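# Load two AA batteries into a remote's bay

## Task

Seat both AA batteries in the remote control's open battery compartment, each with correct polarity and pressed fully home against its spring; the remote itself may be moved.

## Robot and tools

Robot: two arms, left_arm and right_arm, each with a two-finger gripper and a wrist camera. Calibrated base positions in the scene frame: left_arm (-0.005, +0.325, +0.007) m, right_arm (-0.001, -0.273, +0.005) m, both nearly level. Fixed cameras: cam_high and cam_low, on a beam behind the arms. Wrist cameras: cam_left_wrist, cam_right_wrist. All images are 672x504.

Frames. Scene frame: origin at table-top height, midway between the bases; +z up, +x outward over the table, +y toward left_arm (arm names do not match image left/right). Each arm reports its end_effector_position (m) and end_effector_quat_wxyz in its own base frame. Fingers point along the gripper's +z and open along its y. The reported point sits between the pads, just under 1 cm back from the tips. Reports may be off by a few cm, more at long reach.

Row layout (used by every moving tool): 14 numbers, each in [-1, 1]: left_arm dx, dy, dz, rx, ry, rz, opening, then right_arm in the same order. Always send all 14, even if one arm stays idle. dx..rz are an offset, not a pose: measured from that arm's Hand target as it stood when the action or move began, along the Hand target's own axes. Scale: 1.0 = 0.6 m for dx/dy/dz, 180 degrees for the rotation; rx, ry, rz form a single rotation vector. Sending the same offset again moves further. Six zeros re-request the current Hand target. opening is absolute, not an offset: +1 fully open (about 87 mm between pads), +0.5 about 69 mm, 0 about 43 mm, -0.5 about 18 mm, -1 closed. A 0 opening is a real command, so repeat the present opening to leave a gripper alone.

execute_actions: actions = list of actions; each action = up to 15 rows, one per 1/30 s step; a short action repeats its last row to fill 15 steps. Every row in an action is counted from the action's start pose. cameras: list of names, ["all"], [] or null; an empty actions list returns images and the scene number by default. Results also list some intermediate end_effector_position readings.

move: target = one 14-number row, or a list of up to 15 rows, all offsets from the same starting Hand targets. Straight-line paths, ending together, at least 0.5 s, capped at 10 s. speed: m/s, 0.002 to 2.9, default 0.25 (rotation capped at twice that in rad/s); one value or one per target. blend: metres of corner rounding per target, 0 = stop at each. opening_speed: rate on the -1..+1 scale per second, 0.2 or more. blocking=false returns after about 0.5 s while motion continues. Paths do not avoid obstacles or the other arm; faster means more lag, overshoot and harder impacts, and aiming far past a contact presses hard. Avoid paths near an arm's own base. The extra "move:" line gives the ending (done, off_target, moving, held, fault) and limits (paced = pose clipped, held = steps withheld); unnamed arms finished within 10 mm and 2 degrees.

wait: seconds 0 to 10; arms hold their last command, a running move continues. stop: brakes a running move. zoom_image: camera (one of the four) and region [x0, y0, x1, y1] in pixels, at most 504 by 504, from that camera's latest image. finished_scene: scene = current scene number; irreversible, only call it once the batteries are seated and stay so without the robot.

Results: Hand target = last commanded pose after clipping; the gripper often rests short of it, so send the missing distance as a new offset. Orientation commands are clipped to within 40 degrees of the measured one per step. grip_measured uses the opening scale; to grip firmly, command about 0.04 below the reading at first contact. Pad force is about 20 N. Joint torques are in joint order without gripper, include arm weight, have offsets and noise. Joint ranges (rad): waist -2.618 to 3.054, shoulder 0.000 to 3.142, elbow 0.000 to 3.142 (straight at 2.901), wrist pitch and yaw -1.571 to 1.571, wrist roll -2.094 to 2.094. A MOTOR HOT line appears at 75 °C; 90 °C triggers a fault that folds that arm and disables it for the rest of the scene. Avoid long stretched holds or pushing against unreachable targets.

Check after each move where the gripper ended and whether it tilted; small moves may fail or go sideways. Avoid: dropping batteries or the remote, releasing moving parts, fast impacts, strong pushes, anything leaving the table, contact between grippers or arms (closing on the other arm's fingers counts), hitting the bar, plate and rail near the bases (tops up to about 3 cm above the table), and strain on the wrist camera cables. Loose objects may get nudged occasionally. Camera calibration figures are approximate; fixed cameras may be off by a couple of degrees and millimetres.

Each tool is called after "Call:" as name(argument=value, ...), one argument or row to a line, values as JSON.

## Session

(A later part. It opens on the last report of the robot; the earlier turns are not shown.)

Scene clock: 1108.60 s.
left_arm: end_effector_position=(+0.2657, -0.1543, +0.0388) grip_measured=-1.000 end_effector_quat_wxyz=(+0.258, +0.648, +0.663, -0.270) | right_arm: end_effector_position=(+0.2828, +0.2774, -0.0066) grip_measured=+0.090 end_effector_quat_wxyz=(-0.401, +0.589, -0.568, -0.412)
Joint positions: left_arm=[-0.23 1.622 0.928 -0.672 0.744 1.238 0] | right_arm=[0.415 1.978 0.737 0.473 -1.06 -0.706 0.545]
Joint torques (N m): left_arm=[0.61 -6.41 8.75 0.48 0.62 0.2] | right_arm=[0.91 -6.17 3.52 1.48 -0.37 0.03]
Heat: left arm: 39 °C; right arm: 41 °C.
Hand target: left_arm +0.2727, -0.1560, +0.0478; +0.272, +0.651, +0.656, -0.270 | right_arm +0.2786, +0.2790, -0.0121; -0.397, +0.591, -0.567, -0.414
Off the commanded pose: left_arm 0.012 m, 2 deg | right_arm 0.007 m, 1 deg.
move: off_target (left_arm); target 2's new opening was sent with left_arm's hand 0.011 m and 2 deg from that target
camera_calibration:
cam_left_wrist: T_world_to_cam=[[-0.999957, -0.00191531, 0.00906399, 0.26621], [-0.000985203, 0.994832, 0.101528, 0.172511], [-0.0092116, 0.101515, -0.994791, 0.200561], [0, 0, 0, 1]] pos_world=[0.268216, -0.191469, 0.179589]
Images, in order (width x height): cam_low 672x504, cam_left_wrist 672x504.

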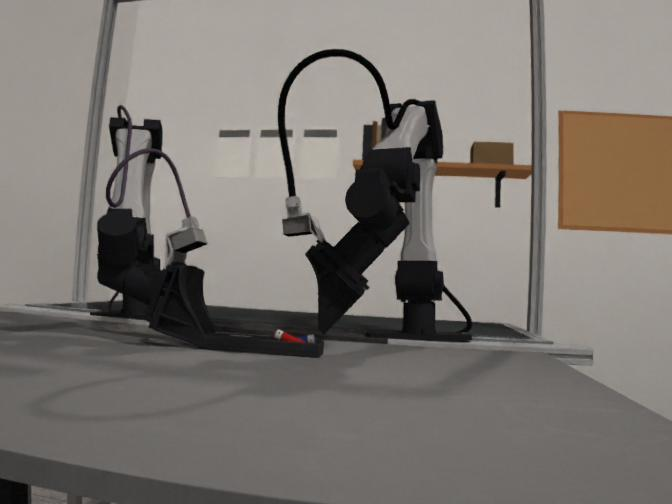

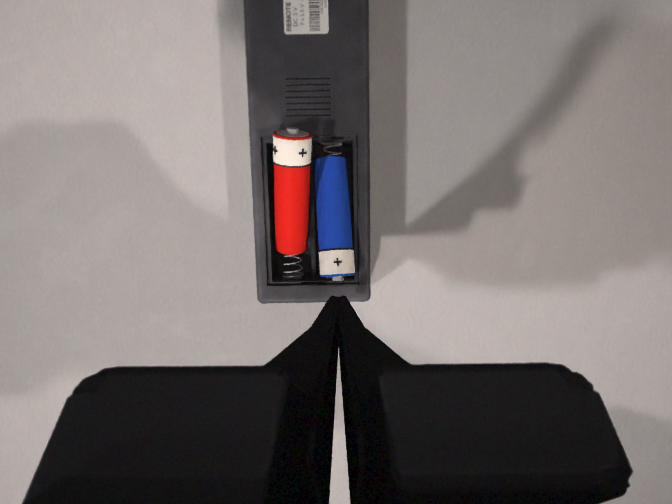

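Call:
move(
  target=[0.0224,0,0.0224,0,0,0,-1,0,0,0,0,0,0,0.02],
  speed=0.05,
  cameras=["cam_left_wrist","cam_low"],
)

Call:
zoom_image(
  camera="cam_left_wrist",
  region=[260, 240, 400, 380],
)

Call:
zoom_image(
  camera="cam_low",
  region=[260, 310, 340, 370],
)

Scene clock: 1148.63 s.
left_arm: end_effector_position=(+0.2678, -0.1550, +0.0312) grip_measured=-1.000 end_effector_quat_wxyz=(+0.262, +0.650, +0.661, -0.269) | right_arm: end_effector_position=(+0.2828, +0.2774, -0.0066) grip_measured=+0.090 end_effector_quat_wxyz=(-0.401, +0.589, -0.568, -0.412)
Joint positions: left_arm=[-0.23 1.639 0.91 -0.629 0.745 1.239 0] | right_arm=[0.415 1.978 0.737 0.473 -1.06 -0.706 0.545]
Joint torques (N m): left_arm=[0.58 -5.01 6 0.86 0.61 0.2] | right_arm=[0.87 -6.2 3.6 1.48 -0.36 0.03]
Heat: left arm: 39 °C; right arm: 40 °C.
Hand target: left_arm +0.2727, -0.1560, +0.0289; +0.272, +0.651, +0.656, -0.270 | right_arm +0.2786, +0.2790, -0.0121; -0.397, +0.591, -0.567, -0.414
Off the commanded pose: left_arm 0.006 m, 1 deg | right_arm 0.007 m, 1 deg.
move: done
camera_calibration:
cam_left_wrist: T_world_to_cam=[[-0.999999, -0.000793826, 0.000735205, 0.268852], [-0.000717461, 0.995126, 0.0986071, 0.173964], [-0.000809899, 0.0986065, -0.995126, 0.190365], [0, 0, 0, 1]] pos_world=[0.269131, -0.191674, 0.172085]
Images, in order (width x height): cam_low 672x504, cam_left_wrist 672x504.

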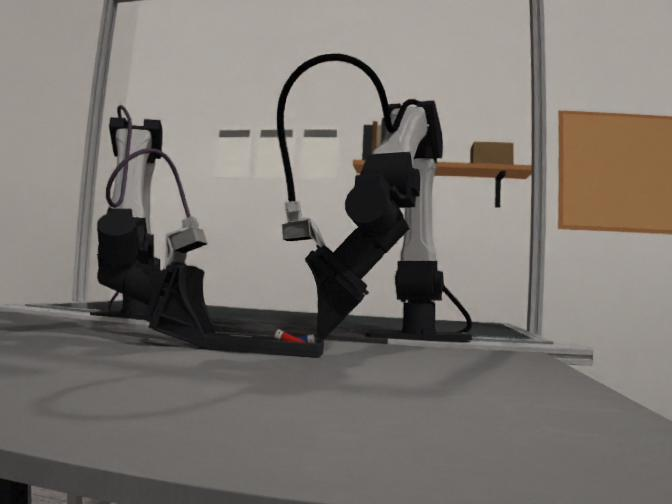

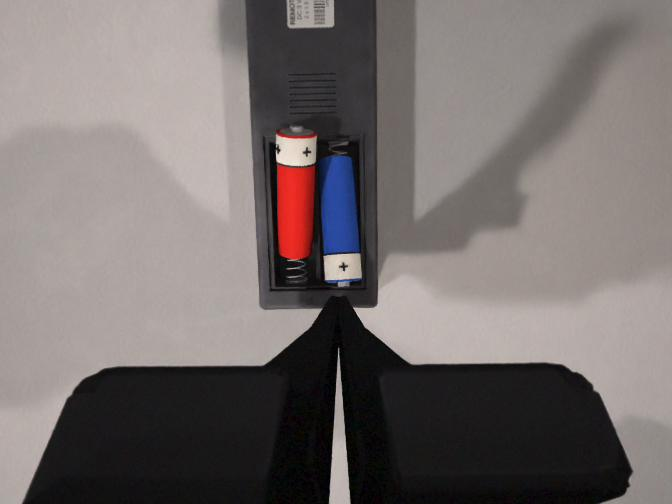

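Scaled by 3.600 from the camera's 672x504 image, which has a finer 960x720 frame.

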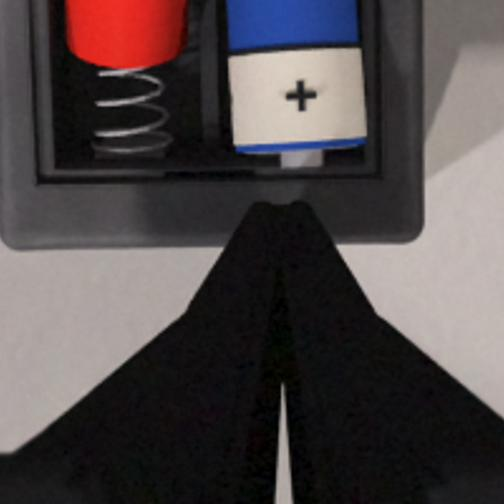

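Scaled by 6.300 from the camera's 672x504 image, which has a finer 960x720 frame.

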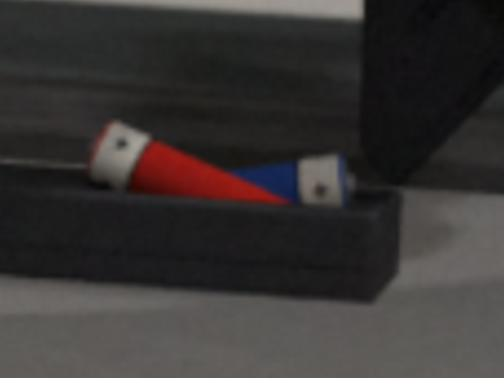

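Call:
move(
  target=[-0.013,-0.0027,0.013,0,0,0,-1,0,0,0,0,0,0,0.02],
  speed=0.04,
  cameras=["cam_left_wrist","cam_low"],
)

Call:
zoom_image(
  camera="cam_left_wrist",
  region=[260, 240, 400, 380],
)

Call:
zoom_image(
  camera="cam_low",
  region=[260, 310, 340, 370],
)

Scene clock: 1160.13 s.
left_arm: end_effector_position=(+0.2689, -0.1630, +0.0319) grip_measured=-1.000 end_effector_quat_wxyz=(+0.265, +0.649, +0.661, -0.269) | right_arm: end_effector_position=(+0.2828, +0.2774, -0.0066) grip_measured=+0.090 end_effector_quat_wxyz=(-0.401, +0.589, -0.568, -0.412)
Joint positions: left_arm=[-0.254 1.639 0.908 -0.597 0.744 1.203 0] | right_arm=[0.415 1.978 0.737 0.473 -1.06 -0.706 0.545]
Joint torques (N m): left_arm=[-0.79 -5.3 5.57 1 0.53 0.03] | right_arm=[0.88 -6.12 3.56 1.47 -0.35 0.04]
Heat: left arm: 38 °C; right arm: 40 °C.
Hand target: left_arm +0.2712, -0.1671, +0.0289; +0.272, +0.651, +0.656, -0.270 | right_arm +0.2786, +0.2790, -0.0121; -0.397, +0.591, -0.567, -0.414
Off the commanded pose: left_arm 0.006 m, 1 deg | right_arm 0.007 m, 1 deg.
move: done
camera_calibration:
cam_left_wrist: T_world_to_cam=[[-0.999991, -0.00262575, -0.0034393, 0.269708], [-0.00293267, 0.995708, 0.0925076, 0.18272], [0.00318163, 0.0925168, -0.995706, 0.189773], [0, 0, 0, 1]] pos_world=[0.269638, -0.198785, 0.172983]
Images, in order (width x height): cam_low 672x504, cam_left_wrist 672x504.

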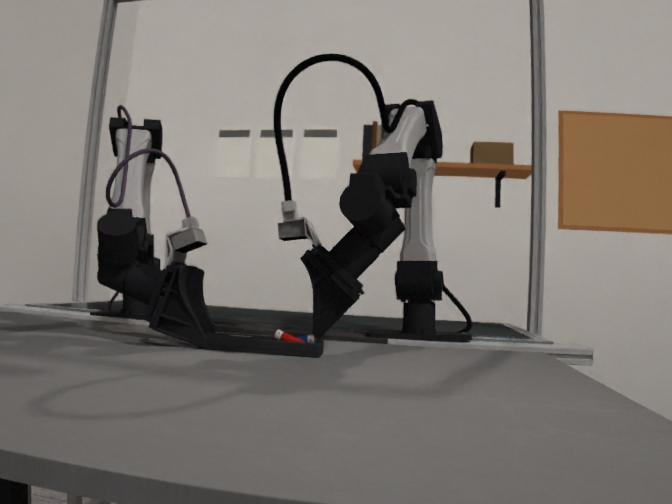

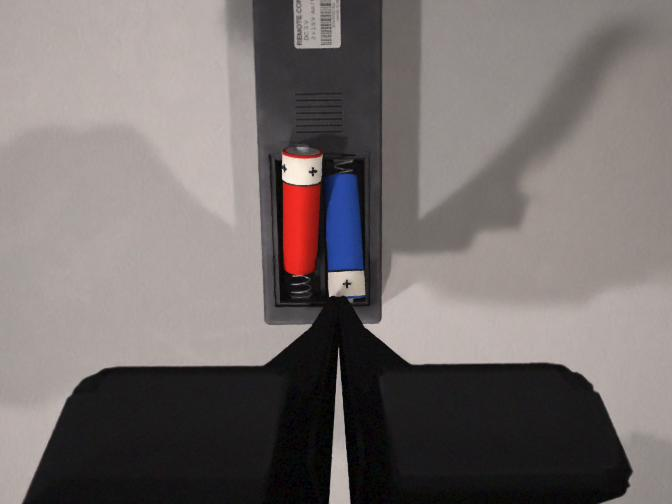

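Scaled by 3.600 from the camera's 672x504 image, which has a finer 960x720 frame.

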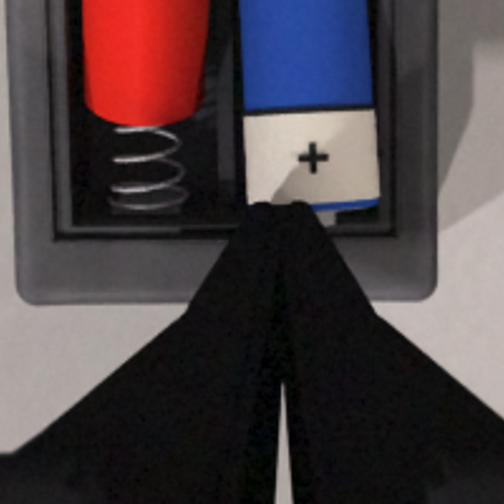

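Scaled by 6.300 from the camera's 672x504 image, which has a finer 960x720 frame.

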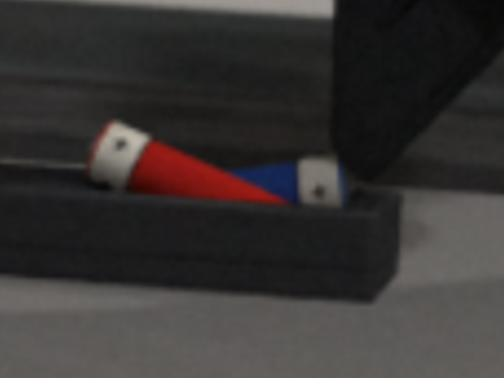

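Call:
move(
  target=[0,-0.0133,0,0,0,0,-1,0,0,0,0,0,0,0.02],
  speed=0.04,
  cameras=["cam_left_wrist"],
)

Call:
zoom_image(
  camera="cam_left_wrist",
  region=[260, 240, 400, 380],
)

Scene clock: 1166.57 s.
left_arm: end_effector_position=(+0.2673, -0.1630, +0.0283) grip_measured=-1.000 end_effector_quat_wxyz=(+0.269, +0.648, +0.661, -0.267) | right_arm: end_effector_position=(+0.2828, +0.2774, -0.0067) grip_measured=+0.090 end_effector_quat_wxyz=(-0.401, +0.589, -0.568, -0.412)
Joint positions: left_arm=[-0.256 1.632 0.884 -0.567 0.742 1.196 0] | right_arm=[0.415 1.978 0.737 0.473 -1.06 -0.706 0.545]
Joint torques (N m): left_arm=[-1.44 -6.98 4.72 0.81 0.53 -0.01] | right_arm=[0.87 -6.13 3.6 1.48 -0.36 0.04]
Heat: left arm: 38 °C; right arm: 40 °C.
Hand target: left_arm +0.2630, -0.1672, +0.0288; +0.271, +0.651, +0.656, -0.270 | right_arm +0.2786, +0.2790, -0.0122; -0.397, +0.591, -0.567, -0.414
Off the commanded pose: left_arm 0.006 m, 1 deg | right_arm 0.007 m, 1 deg.
move: done
camera_calibration:
cam_left_wrist: T_world_to_cam=[[-0.999927, -0.00656946, -0.0101002, 0.267637], [-0.0074567, 0.995871, 0.090476, 0.184329], [0.00946415, 0.0905448, -0.995847, 0.18422], [0, 0, 0, 1]] pos_world=[0.267249, -0.19849, 0.169481]
Images, in order (width x height): cam_left_wrist 672x504.

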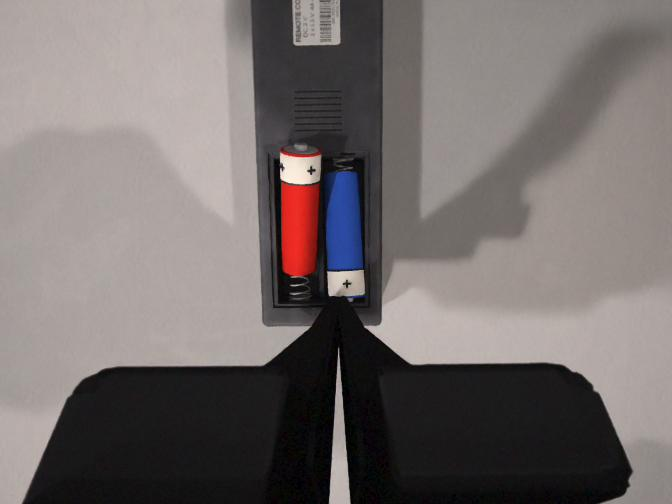

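Scaled by 3.600 from the camera's 672x504 image, which has a finer 960x720 frame.

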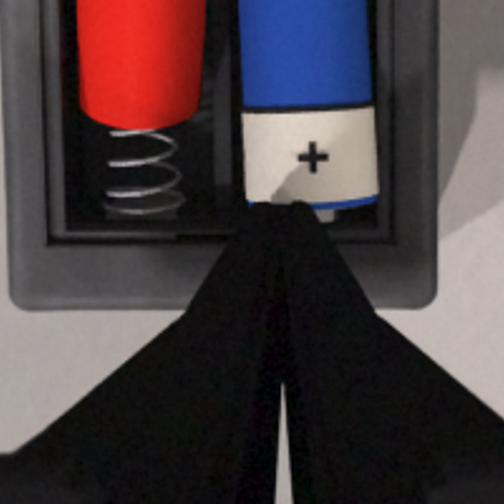

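Call:
move(
  target=[-0.0059,-0.0075,-0.0059,0,0,0,-1,0,0,0,0,0,0,0.02],
  speed=0.04,
  cameras=["cam_left_wrist","cam_low"],
)

Call:
zoom_image(
  camera="cam_left_wrist",
  region=[260, 240, 400, 380],
)

Call:
zoom_image(
  camera="cam_low",
  region=[260, 310, 340, 370],
)

Scene clock: 1172.83 s.
left_arm: end_effector_position=(+0.2642, -0.1633, +0.0288) grip_measured=-1.000 end_effector_quat_wxyz=(+0.268, +0.650, +0.660, -0.264) | right_arm: end_effector_position=(+0.2828, +0.2774, -0.0067) grip_measured=+0.090 end_effector_quat_wxyz=(-0.401, +0.589, -0.568, -0.412)
Joint positions: left_arm=[-0.263 1.618 0.872 -0.564 0.735 1.191 0] | right_arm=[0.415 1.978 0.737 0.473 -1.06 -0.706 0.545]
Joint torques (N m): left_arm=[-1.13 -7.83 5.33 0.63 0.57 -0.01] | right_arm=[0.9 -6.16 3.56 1.49 -0.36 0.04]
Heat: left arm: 38 °C; right arm: 40 °C.
Hand target: left_arm +0.2586, -0.1673, +0.0338; +0.272, +0.651, +0.656, -0.270 | right_arm +0.2786, +0.2790, -0.0122; -0.397, +0.591, -0.567, -0.414
Off the commanded pose: left_arm 0.009 m, 1 deg | right_arm 0.007 m, 1 deg.
move: done
camera_calibration:
cam_left_wrist: T_world_to_cam=[[-0.999888, -0.0045339, -0.0142667, 0.265044], [-0.00587282, 0.995436, 0.0952541, 0.184045], [0.0137697, 0.0953272, -0.995351, 0.184387], [0, 0, 0, 1]] pos_world=[0.263556, -0.199581, 0.16978]
Images, in order (width x height): cam_low 672x504, cam_left_wrist 672x504.

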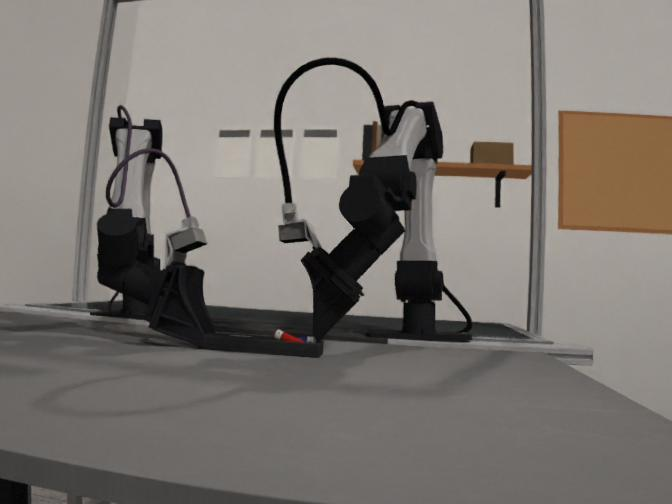

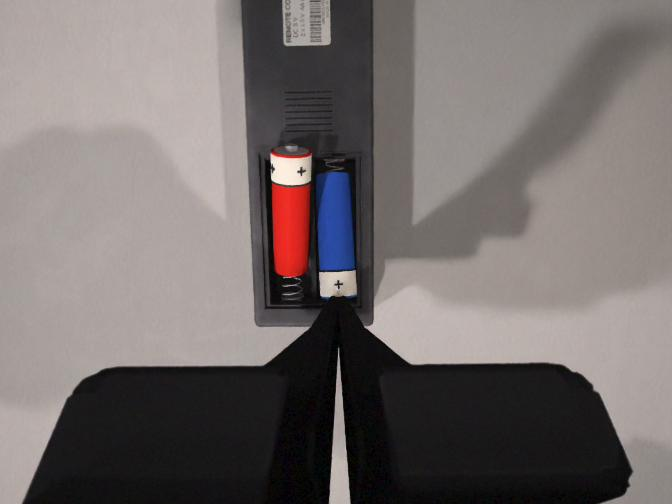

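Scaled by 3.600 from the camera's 672x504 image, which has a finer 960x720 frame.

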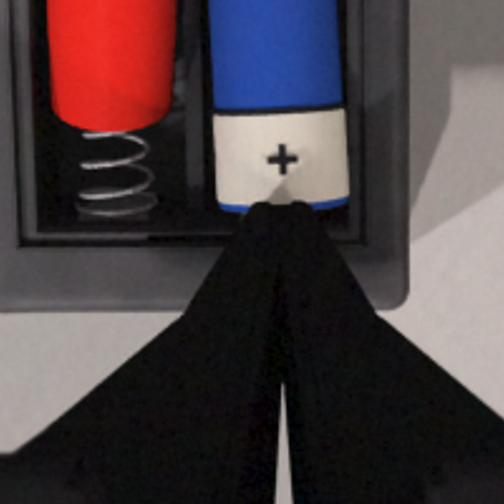

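Scaled by 6.300 from the camera's 672x504 image, which has a finer 960x720 frame.

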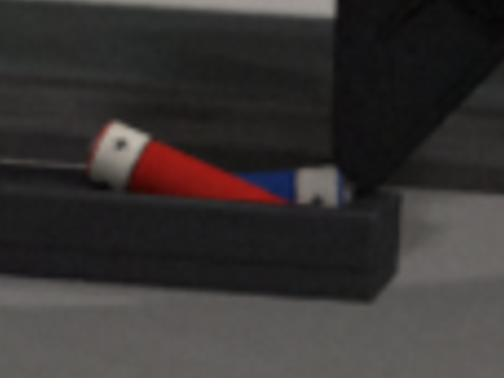

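Call:
move(
  target=[-0.0012,0,0.0106,0,0,0,-1,0,0,0,0,0,0,0.02],
  speed=0.04,
  cameras=["cam_left_wrist","cam_low"],
)

Call:
zoom_image(
  camera="cam_left_wrist",
  region=[260, 240, 400, 380],
)

Call:
zoom_image(
  camera="cam_low",
  region=[260, 310, 340, 370],
)

Scene clock: 1179.67 s.
left_arm: end_effector_position=(+0.2642, -0.1637, +0.0285) grip_measured=-1.000 end_effector_quat_wxyz=(+0.264, +0.647, +0.666, -0.260) | right_arm: end_effector_position=(+0.2828, +0.2774, -0.0067) grip_measured=+0.090 end_effector_quat_wxyz=(-0.401, +0.589, -0.568, -0.412)
Joint positions: left_arm=[-0.272 1.615 0.872 -0.559 0.719 1.168 0] | right_arm=[0.415 1.978 0.737 0.473 -1.06 -0.706 0.545]
Joint torques (N m): left_arm=[-1.98 -6.83 4.48 0.91 0.67 0] | right_arm=[0.91 -6.17 3.58 1.48 -0.36 0.03]
Heat: left arm: 38 °C; right arm: 40 °C.
Hand target: left_arm +0.2587, -0.1722, +0.0298; +0.272, +0.651, +0.656, -0.269 | right_arm +0.2786, +0.2790, -0.0122; -0.397, +0.591, -0.567, -0.414
Off the commanded pose: left_arm 0.010 m, 2 deg | right_arm 0.007 m, 1 deg.
move: done
camera_calibration:
cam_left_wrist: T_world_to_cam=[[-0.999813, -0.0163319, -0.0103467, 0.262954], [-0.0173522, 0.994029, 0.107726, 0.186835], [0.00852551, 0.107886, -0.994127, 0.187591], [0, 0, 0, 1]] pos_world=[0.264548, -0.201663, 0.169083]
Images, in order (width x height): cam_low 672x504, cam_left_wrist 672x504.

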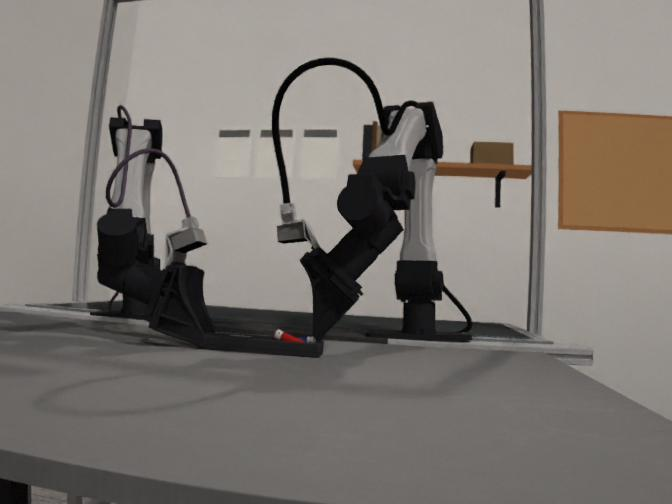

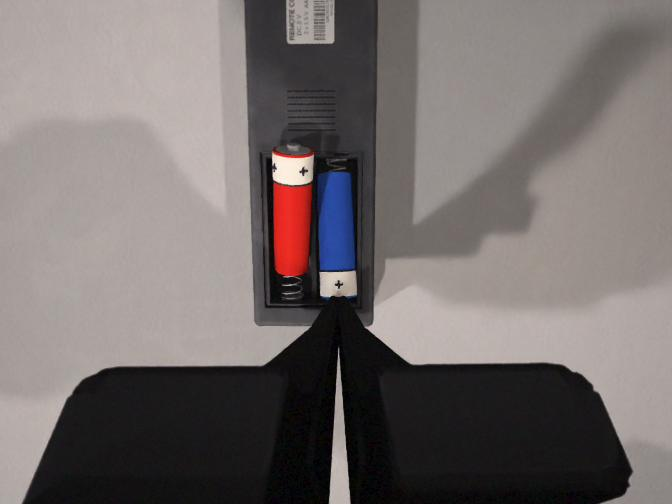

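Scaled by 3.600 from the camera's 672x504 image, which has a finer 960x720 frame.

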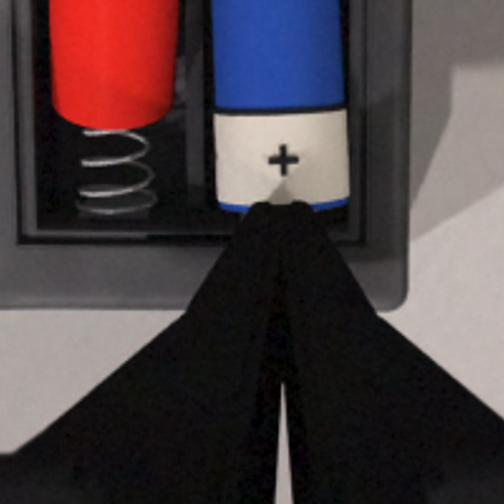

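Scaled by 6.300 from the camera's 672x504 image, which has a finer 960x720 frame.

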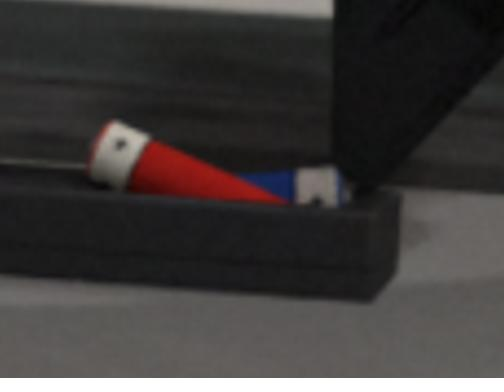

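Call:
move(
  target=[-0.0059,0,0.0059,0,0,0,-1,0,0,0,0,0,0,0.02],
  speed=0.04,
  cameras=["cam_left_wrist","cam_low"],
)

Call:
zoom_image(
  camera="cam_left_wrist",
  region=[260, 240, 400, 380],
)

Call:
zoom_image(
  camera="cam_low",
  region=[260, 310, 340, 370],
)

Scene clock: 1185.40 s.
left_arm: end_effector_position=(+0.2641, -0.1643, +0.0284) grip_measured=-1.000 end_effector_quat_wxyz=(+0.261, +0.646, +0.671, -0.253) | right_arm: end_effector_position=(+0.2828, +0.2774, -0.0067) grip_measured=+0.090 end_effector_quat_wxyz=(-0.401, +0.589, -0.568, -0.412)
Joint positions: left_arm=[-0.283 1.61 0.872 -0.554 0.699 1.147 0] | right_arm=[0.415 1.978 0.737 0.473 -1.06 -0.706 0.545]
Joint torques (N m): left_arm=[-2.41 -6.34 4.68 1.03 0.83 0] | right_arm=[0.9 -6.11 3.58 1.48 -0.34 0.04]
Heat: left arm: 39 °C; right arm: 40 °C.
Hand target: left_arm +0.2587, -0.1772, +0.0299; +0.272, +0.651, +0.656, -0.270 | right_arm +0.2786, +0.2790, -0.0121; -0.397, +0.591, -0.567, -0.414
Off the commanded pose: left_arm 0.014 m, 3 deg | right_arm 0.007 m, 1 deg.
move: off_target (left_arm)
camera_calibration:
cam_left_wrist: T_world_to_cam=[[-0.99962, -0.0254335, -0.0106101, 0.261329], [-0.0265487, 0.992015, 0.123298, 0.189189], [0.00738944, 0.123533, -0.992313, 0.190302], [0, 0, 0, 1]] pos_world=[0.264846, -0.20454, 0.168285]
Images, in order (width x height): cam_low 672x504, cam_left_wrist 672x504.

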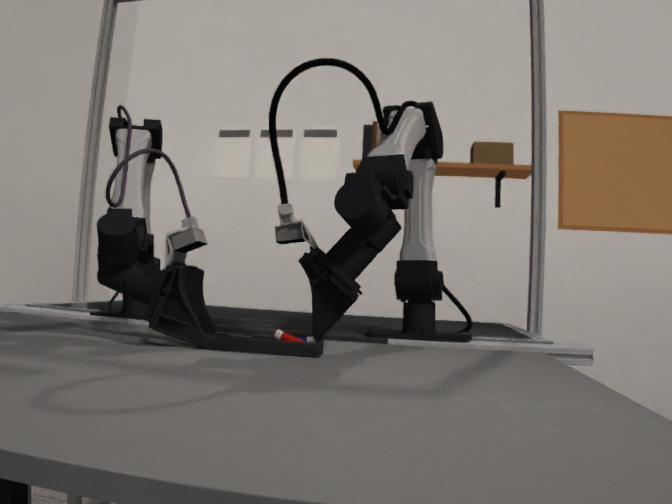

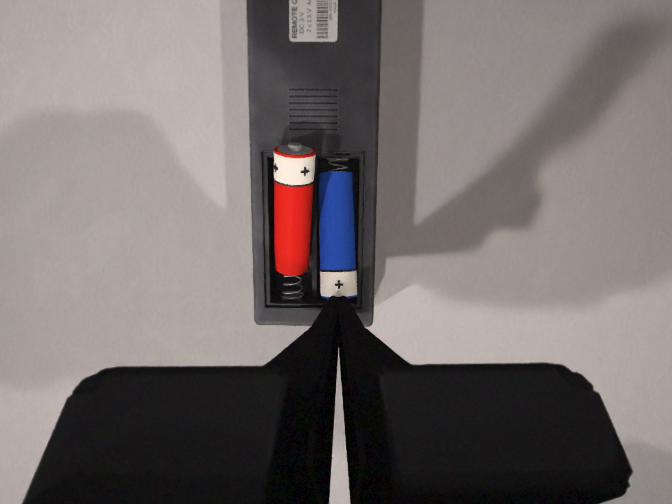

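Scaled by 3.600 from the camera's 672x504 image, which has a finer 960x720 frame.

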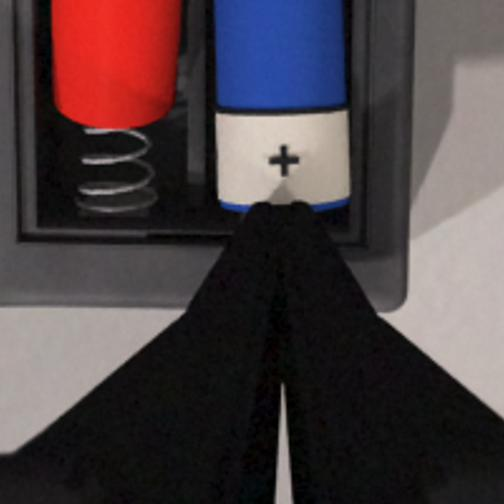

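Scaled by 6.300 from the camera's 672x504 image, which has a finer 960x720 frame.

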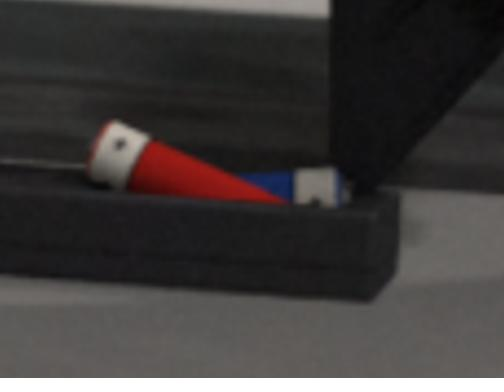

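Call:
move(
  target=[0.0071,0,0.0118,0,0,0,-1,0,0,0,0,0,0,0.02],
  speed=0.04,
  cameras=["cam_left_wrist","cam_low"],
)

Call:
zoom_image(
  camera="cam_left_wrist",
  region=[260, 240, 400, 380],
)

Call:
zoom_image(
  camera="cam_low",
  region=[260, 310, 340, 370],
)

Scene clock: 1210.77 s.
left_arm: end_effector_position=(+0.2658, -0.1655, +0.0279) grip_measured=-1.000 end_effector_quat_wxyz=(+0.267, +0.644, +0.672, -0.251) | right_arm: end_effector_position=(+0.2838, +0.2763, -0.0067) grip_measured=+0.090 end_effector_quat_wxyz=(-0.402, +0.588, -0.569, -0.411)
Joint positions: left_arm=[-0.285 1.605 0.86 -0.527 0.699 1.134 0] | right_arm=[0.411 1.978 0.737 0.472 -1.06 -0.706 0.545]
Joint torques (N m): left_arm=[-2.88 -4.72 3.99 1.19 0.81 0.05] | right_arm=[1.21 -6.17 3.55 1.48 -0.36 0.03]
Heat: left arm: 39 °C; right arm: 39 °C.
Hand target: left_arm +0.2587, -0.1793, +0.0219; +0.272, +0.651, +0.656, -0.270 | right_arm +0.2786, +0.2791, -0.0122; -0.397, +0.591, -0.567, -0.414
Off the commanded pose: left_arm 0.017 m, 3 deg | right_arm 0.008 m, 1 deg.
move: off_target (left_arm)
camera_calibration:
cam_left_wrist: T_world_to_cam=[[-0.999221, -0.0332141, -0.0213002, 0.261933], [-0.0354849, 0.992496, 0.117014, 0.193064], [0.0172538, 0.117679, -0.992902, 0.186416], [0, 0, 0, 1]] pos_world=[0.265364, -0.204853, 0.16808]
Images, in order (width x height): cam_low 672x504, cam_left_wrist 672x504.

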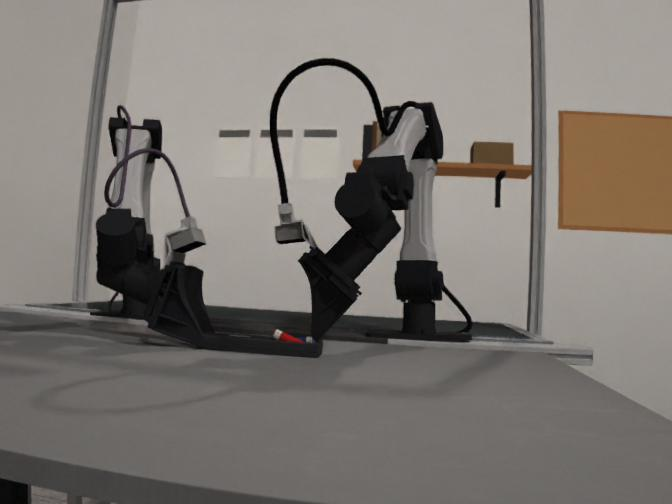

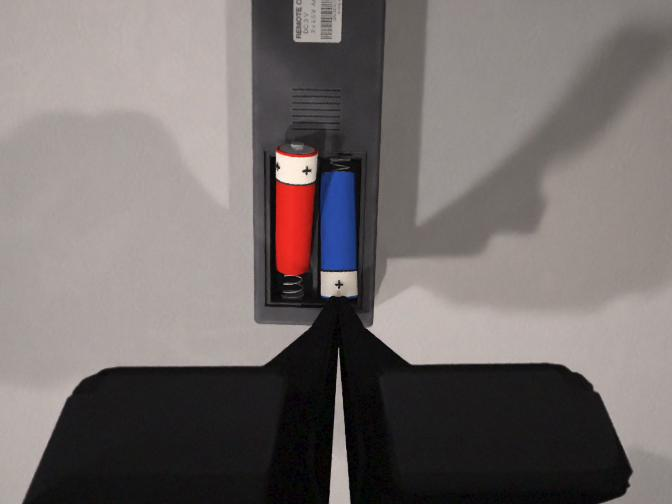

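Scaled by 3.600 from the camera's 672x504 image, which has a finer 960x720 frame.

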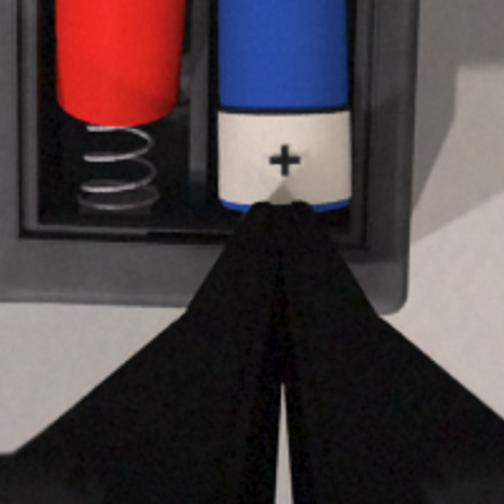

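Scaled by 6.300 from the camera's 672x504 image, which has a finer 960x720 frame.

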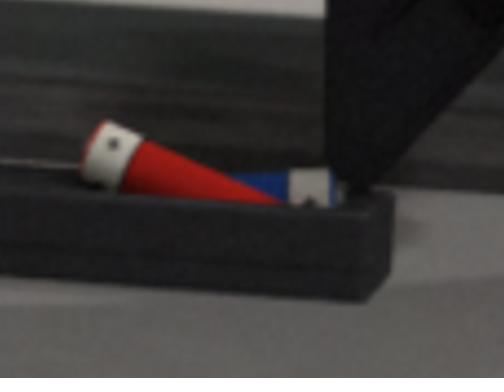

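Call:
zoom_image(
  camera="cam_low",
  region=[290, 325, 330, 355],
)

Call:
zoom_image(
  camera="cam_left_wrist",
  region=[300, 260, 380, 320],
)

Scaled by 12.600 from the camera's 672x504 image, which has a finer 960x720 frame.

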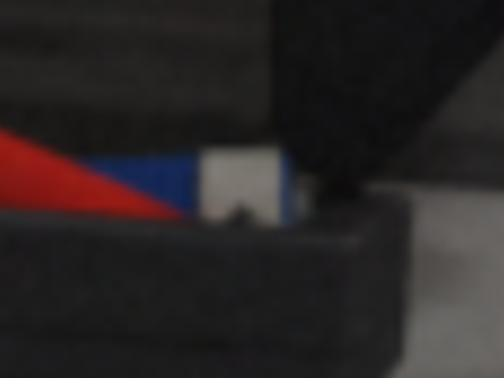

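Scaled by 6.300 from the camera's 672x504 image, which has a finer 960x720 frame.

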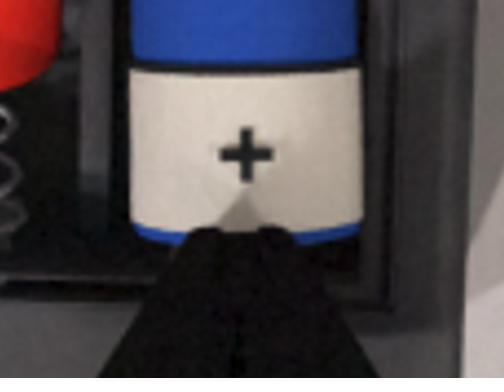

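Call:
move(
  target=[-0.0124,0,0.0018,0,0,0,-1,0,0,0,0,0,0,0.02],
  speed=0.04,
  cameras=["cam_left_wrist","cam_low"],
)

Call:
zoom_image(
  camera="cam_left_wrist",
  region=[260, 240, 400, 380],
)

Call:
zoom_image(
  camera="cam_low",
  region=[290, 325, 330, 355],
)

Scene clock: 1234.90 s.
left_arm: end_effector_position=(+0.2656, -0.1663, +0.0279) grip_measured=-1.000 end_effector_quat_wxyz=(+0.263, +0.644, +0.676, -0.243) | right_arm: end_effector_position=(+0.2841, +0.2760, -0.0067) grip_measured=+0.090 end_effector_quat_wxyz=(-0.402, +0.588, -0.569, -0.411)
Joint positions: left_arm=[-0.299 1.599 0.86 -0.523 0.675 1.113 0] | right_arm=[0.41 1.978 0.737 0.472 -1.061 -0.706 0.545]
Joint torques (N m): left_arm=[-3.36 -4.75 5.3 1.15 0.97 -0.01] | right_arm=[1.29 -6.19 3.55 1.49 -0.35 0.05]
Heat: left arm: 37 °C; right arm: 39 °C.
Hand target: left_arm +0.2589, -0.1852, +0.0264; +0.272, +0.651, +0.656, -0.269 | right_arm +0.2786, +0.2790, -0.0121; -0.397, +0.591, -0.567, -0.414
Off the commanded pose: left_arm 0.020 m, 4 deg | right_arm 0.008 m, 1 deg.
move: off_target (left_arm)
camera_calibration:
cam_left_wrist: T_world_to_cam=[[-0.998865, -0.0409758, -0.0242921, 0.260399], [-0.0438881, 0.989888, 0.134892, 0.195178], [0.0185191, 0.135805, -0.990563, 0.18917], [0, 0, 0, 1]] pos_world=[0.265166, -0.208224, 0.167382]
Images, in order (width x height): cam_low 672x504, cam_left_wrist 672x504.

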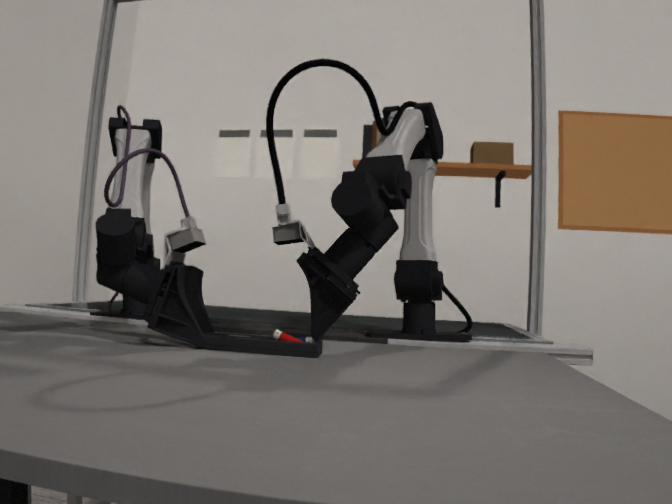

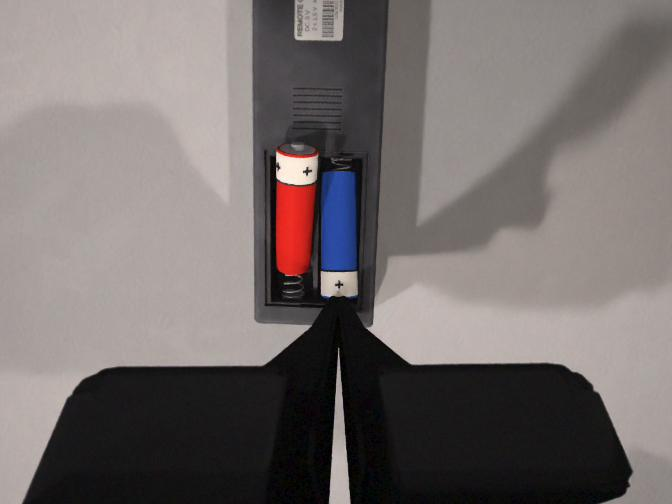

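Scaled by 3.600 from the camera's 672x504 image, which has a finer 960x720 frame.

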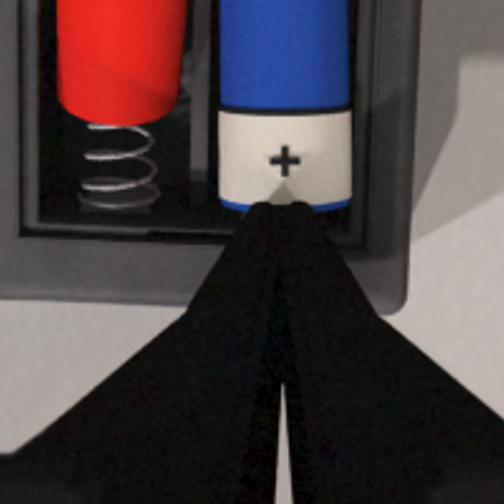

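Scaled by 12.600 from the camera's 672x504 image, which has a finer 960x720 frame.

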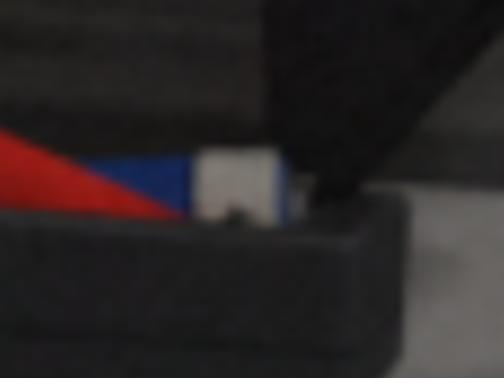

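Call:
move(
  target=[-0.0083,0.0017,0.0083,0,0,0,-1,0,0,0,0,0,0,0.02],
  speed=0.04,
  cameras=["cam_left_wrist","cam_low"],
)

Call:
zoom_image(
  camera="cam_left_wrist",
  region=[260, 240, 400, 380],
)

Call:
zoom_image(
  camera="cam_low",
  region=[290, 325, 330, 355],
)

Scene clock: 1255.10 s.
left_arm: end_effector_position=(+0.2601, -0.1878, +0.0292) grip_measured=-1.000 end_effector_quat_wxyz=(+0.269, +0.652, +0.659, -0.261) | right_arm: end_effector_position=(+0.2829, +0.2771, -0.0066) grip_measured=+0.090 end_effector_quat_wxyz=(-0.401, +0.589, -0.568, -0.412)
Joint positions: left_arm=[-0.356 1.61 0.86 -0.48 0.702 1.078 0] | right_arm=[0.414 1.978 0.737 0.472 -1.061 -0.706 0.545]
Joint torques (N m): left_arm=[-0.5 -4.78 5.97 1.03 0.62 0.01] | right_arm=[1.01 -6.15 3.56 1.48 -0.36 0.05]
Heat: left arm: 37 °C; right arm: 39 °C.
Hand target: left_arm +0.2599, -0.1923, +0.0264; +0.272, +0.651, +0.656, -0.269 | right_arm +0.2786, +0.2791, -0.0121; -0.397, +0.591, -0.567, -0.414
Off the commanded pose: left_arm 0.005 m, 1 deg | right_arm 0.007 m, 1 deg.
move: done
camera_calibration:
cam_left_wrist: T_world_to_cam=[[-0.999775, -0.00209607, -0.0210927, 0.261426], [-0.00420098, 0.994953, 0.10025, 0.207672], [0.0207761, 0.100316, -0.994739, 0.186363], [0, 0, 0, 1]] pos_world=[0.258368, -0.224771, 0.170078]
Images, in order (width x height): cam_low 672x504, cam_left_wrist 672x504.

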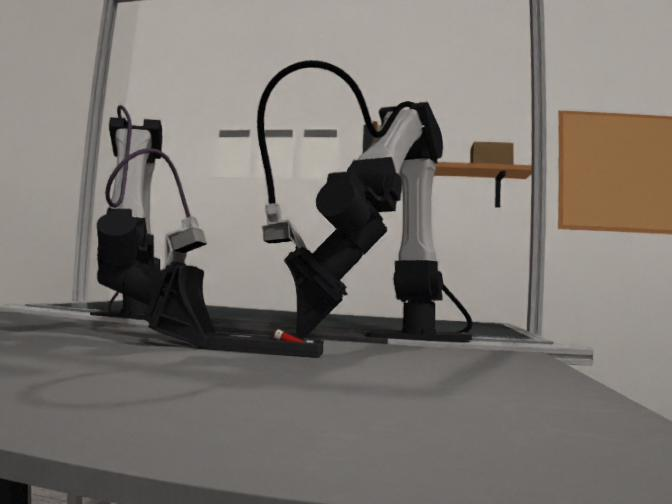

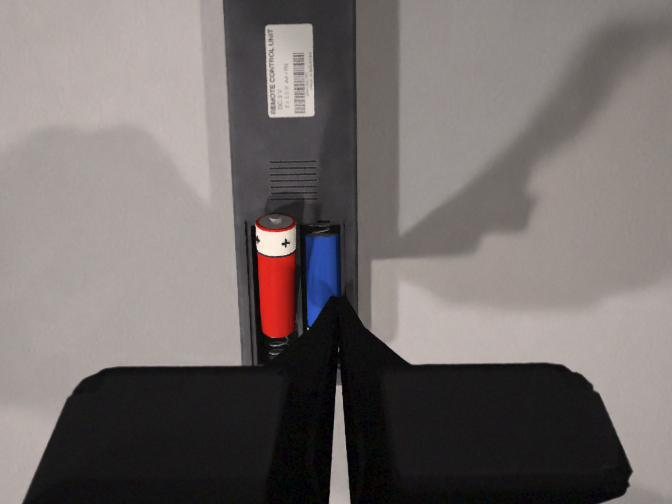

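Scaled by 3.600 from the camera's 672x504 image, which has a finer 960x720 frame.

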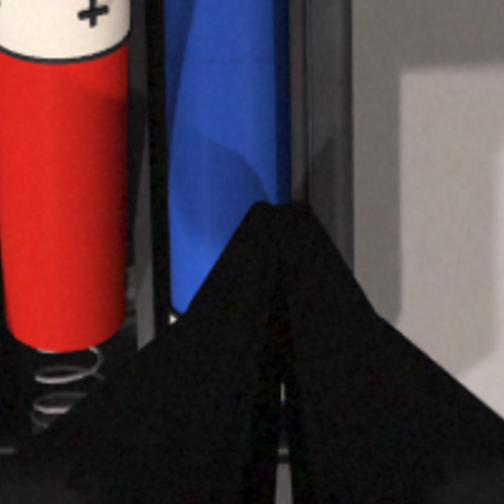

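Scaled by 12.600 from the camera's 672x504 image, which has a finer 960x720 frame.

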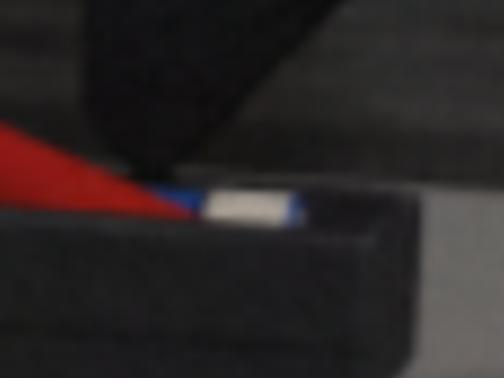

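Call:
move(
  target=[0.0078,0.0137,-0.04,0,0,0,-1,0,0,0,0,0,0,0.02],
  speed=0.05,
  cameras=["cam_left_wrist","cam_low"],
)

Call:
zoom_image(
  camera="cam_left_wrist",
  region=[260, 240, 400, 380],
)

Call:
zoom_image(
  camera="cam_low",
  region=[290, 325, 330, 355],
)

Scene clock: 1266.23 s.
left_arm: end_effector_position=(+0.2621, -0.1701, +0.0344) grip_measured=-1.000 end_effector_quat_wxyz=(+0.264, +0.649, +0.662, -0.267) | right_arm: end_effector_position=(+0.2829, +0.2771, -0.0066) grip_measured=+0.090 end_effector_quat_wxyz=(-0.401, +0.589, -0.568, -0.412)
Joint positions: left_arm=[-0.289 1.61 0.889 -0.579 0.729 1.159 0] | right_arm=[0.414 1.978 0.737 0.472 -1.061 -0.706 0.545]
Joint torques (N m): left_arm=[0.55 -5.42 8.81 0.59 0.61 0.21] | right_arm=[0.99 -6.12 3.58 1.48 -0.35 0.04]
Heat: left arm: 37 °C; right arm: 39 °C.
Hand target: left_arm +0.2680, -0.1719, +0.0400; +0.272, +0.651, +0.656, -0.270 | right_arm +0.2786, +0.2791, -0.0121; -0.397, +0.591, -0.567, -0.414
Off the commanded pose: left_arm 0.008 m, 1 deg | right_arm 0.007 m, 1 deg.
move: done
camera_calibration:
cam_left_wrist: T_world_to_cam=[[-0.999988, -0.00330257, -0.00352056, 0.262769], [-0.00363271, 0.995149, 0.0983128, 0.189494], [0.0031788, 0.0983244, -0.995149, 0.193929], [0, 0, 0, 1]] pos_world=[0.262838, -0.206775, 0.175284]
Images, in order (width x height): cam_low 672x504, cam_left_wrist 672x504.

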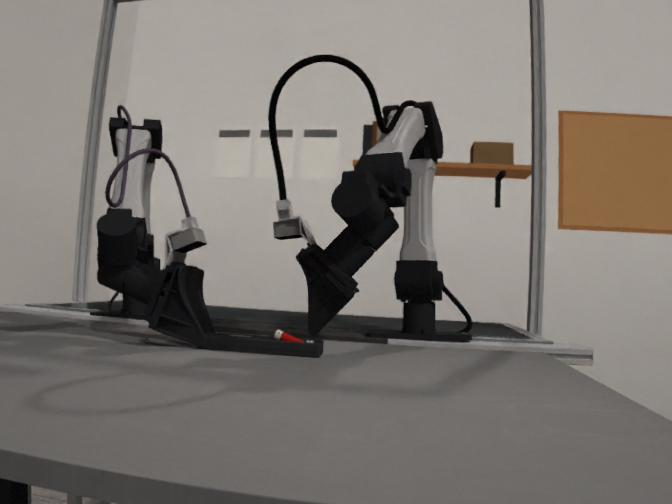

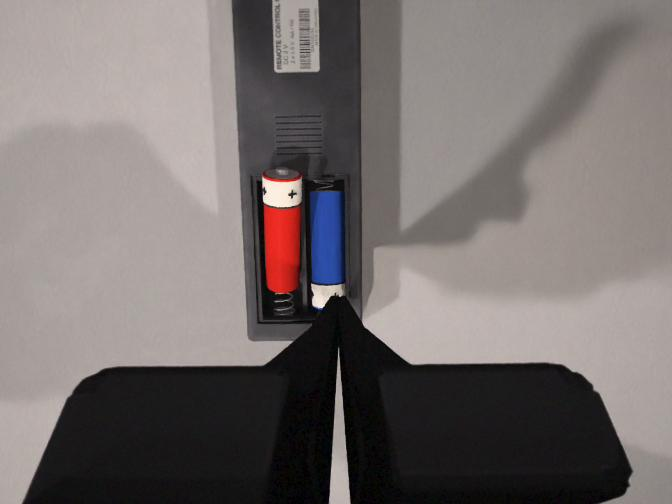

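Scaled by 3.600 from the camera's 672x504 image, which has a finer 960x720 frame.

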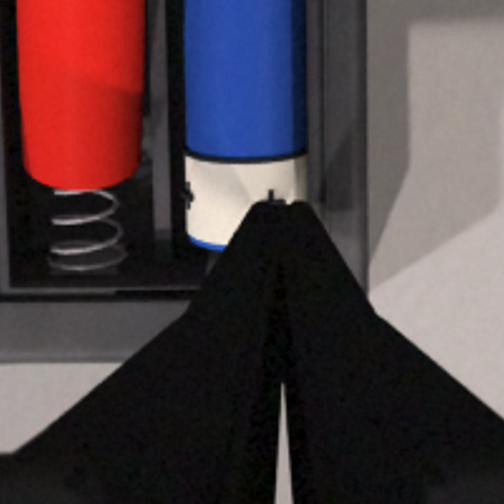

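Scaled by 12.600 from the camera's 672x504 image, which has a finer 960x720 frame.

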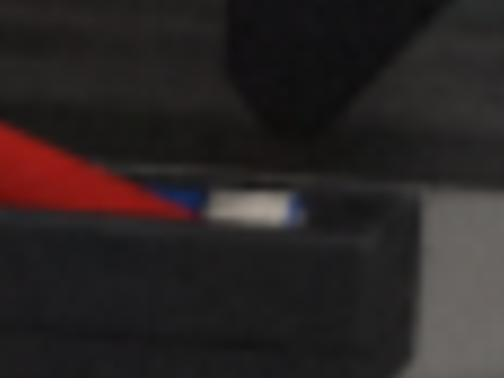

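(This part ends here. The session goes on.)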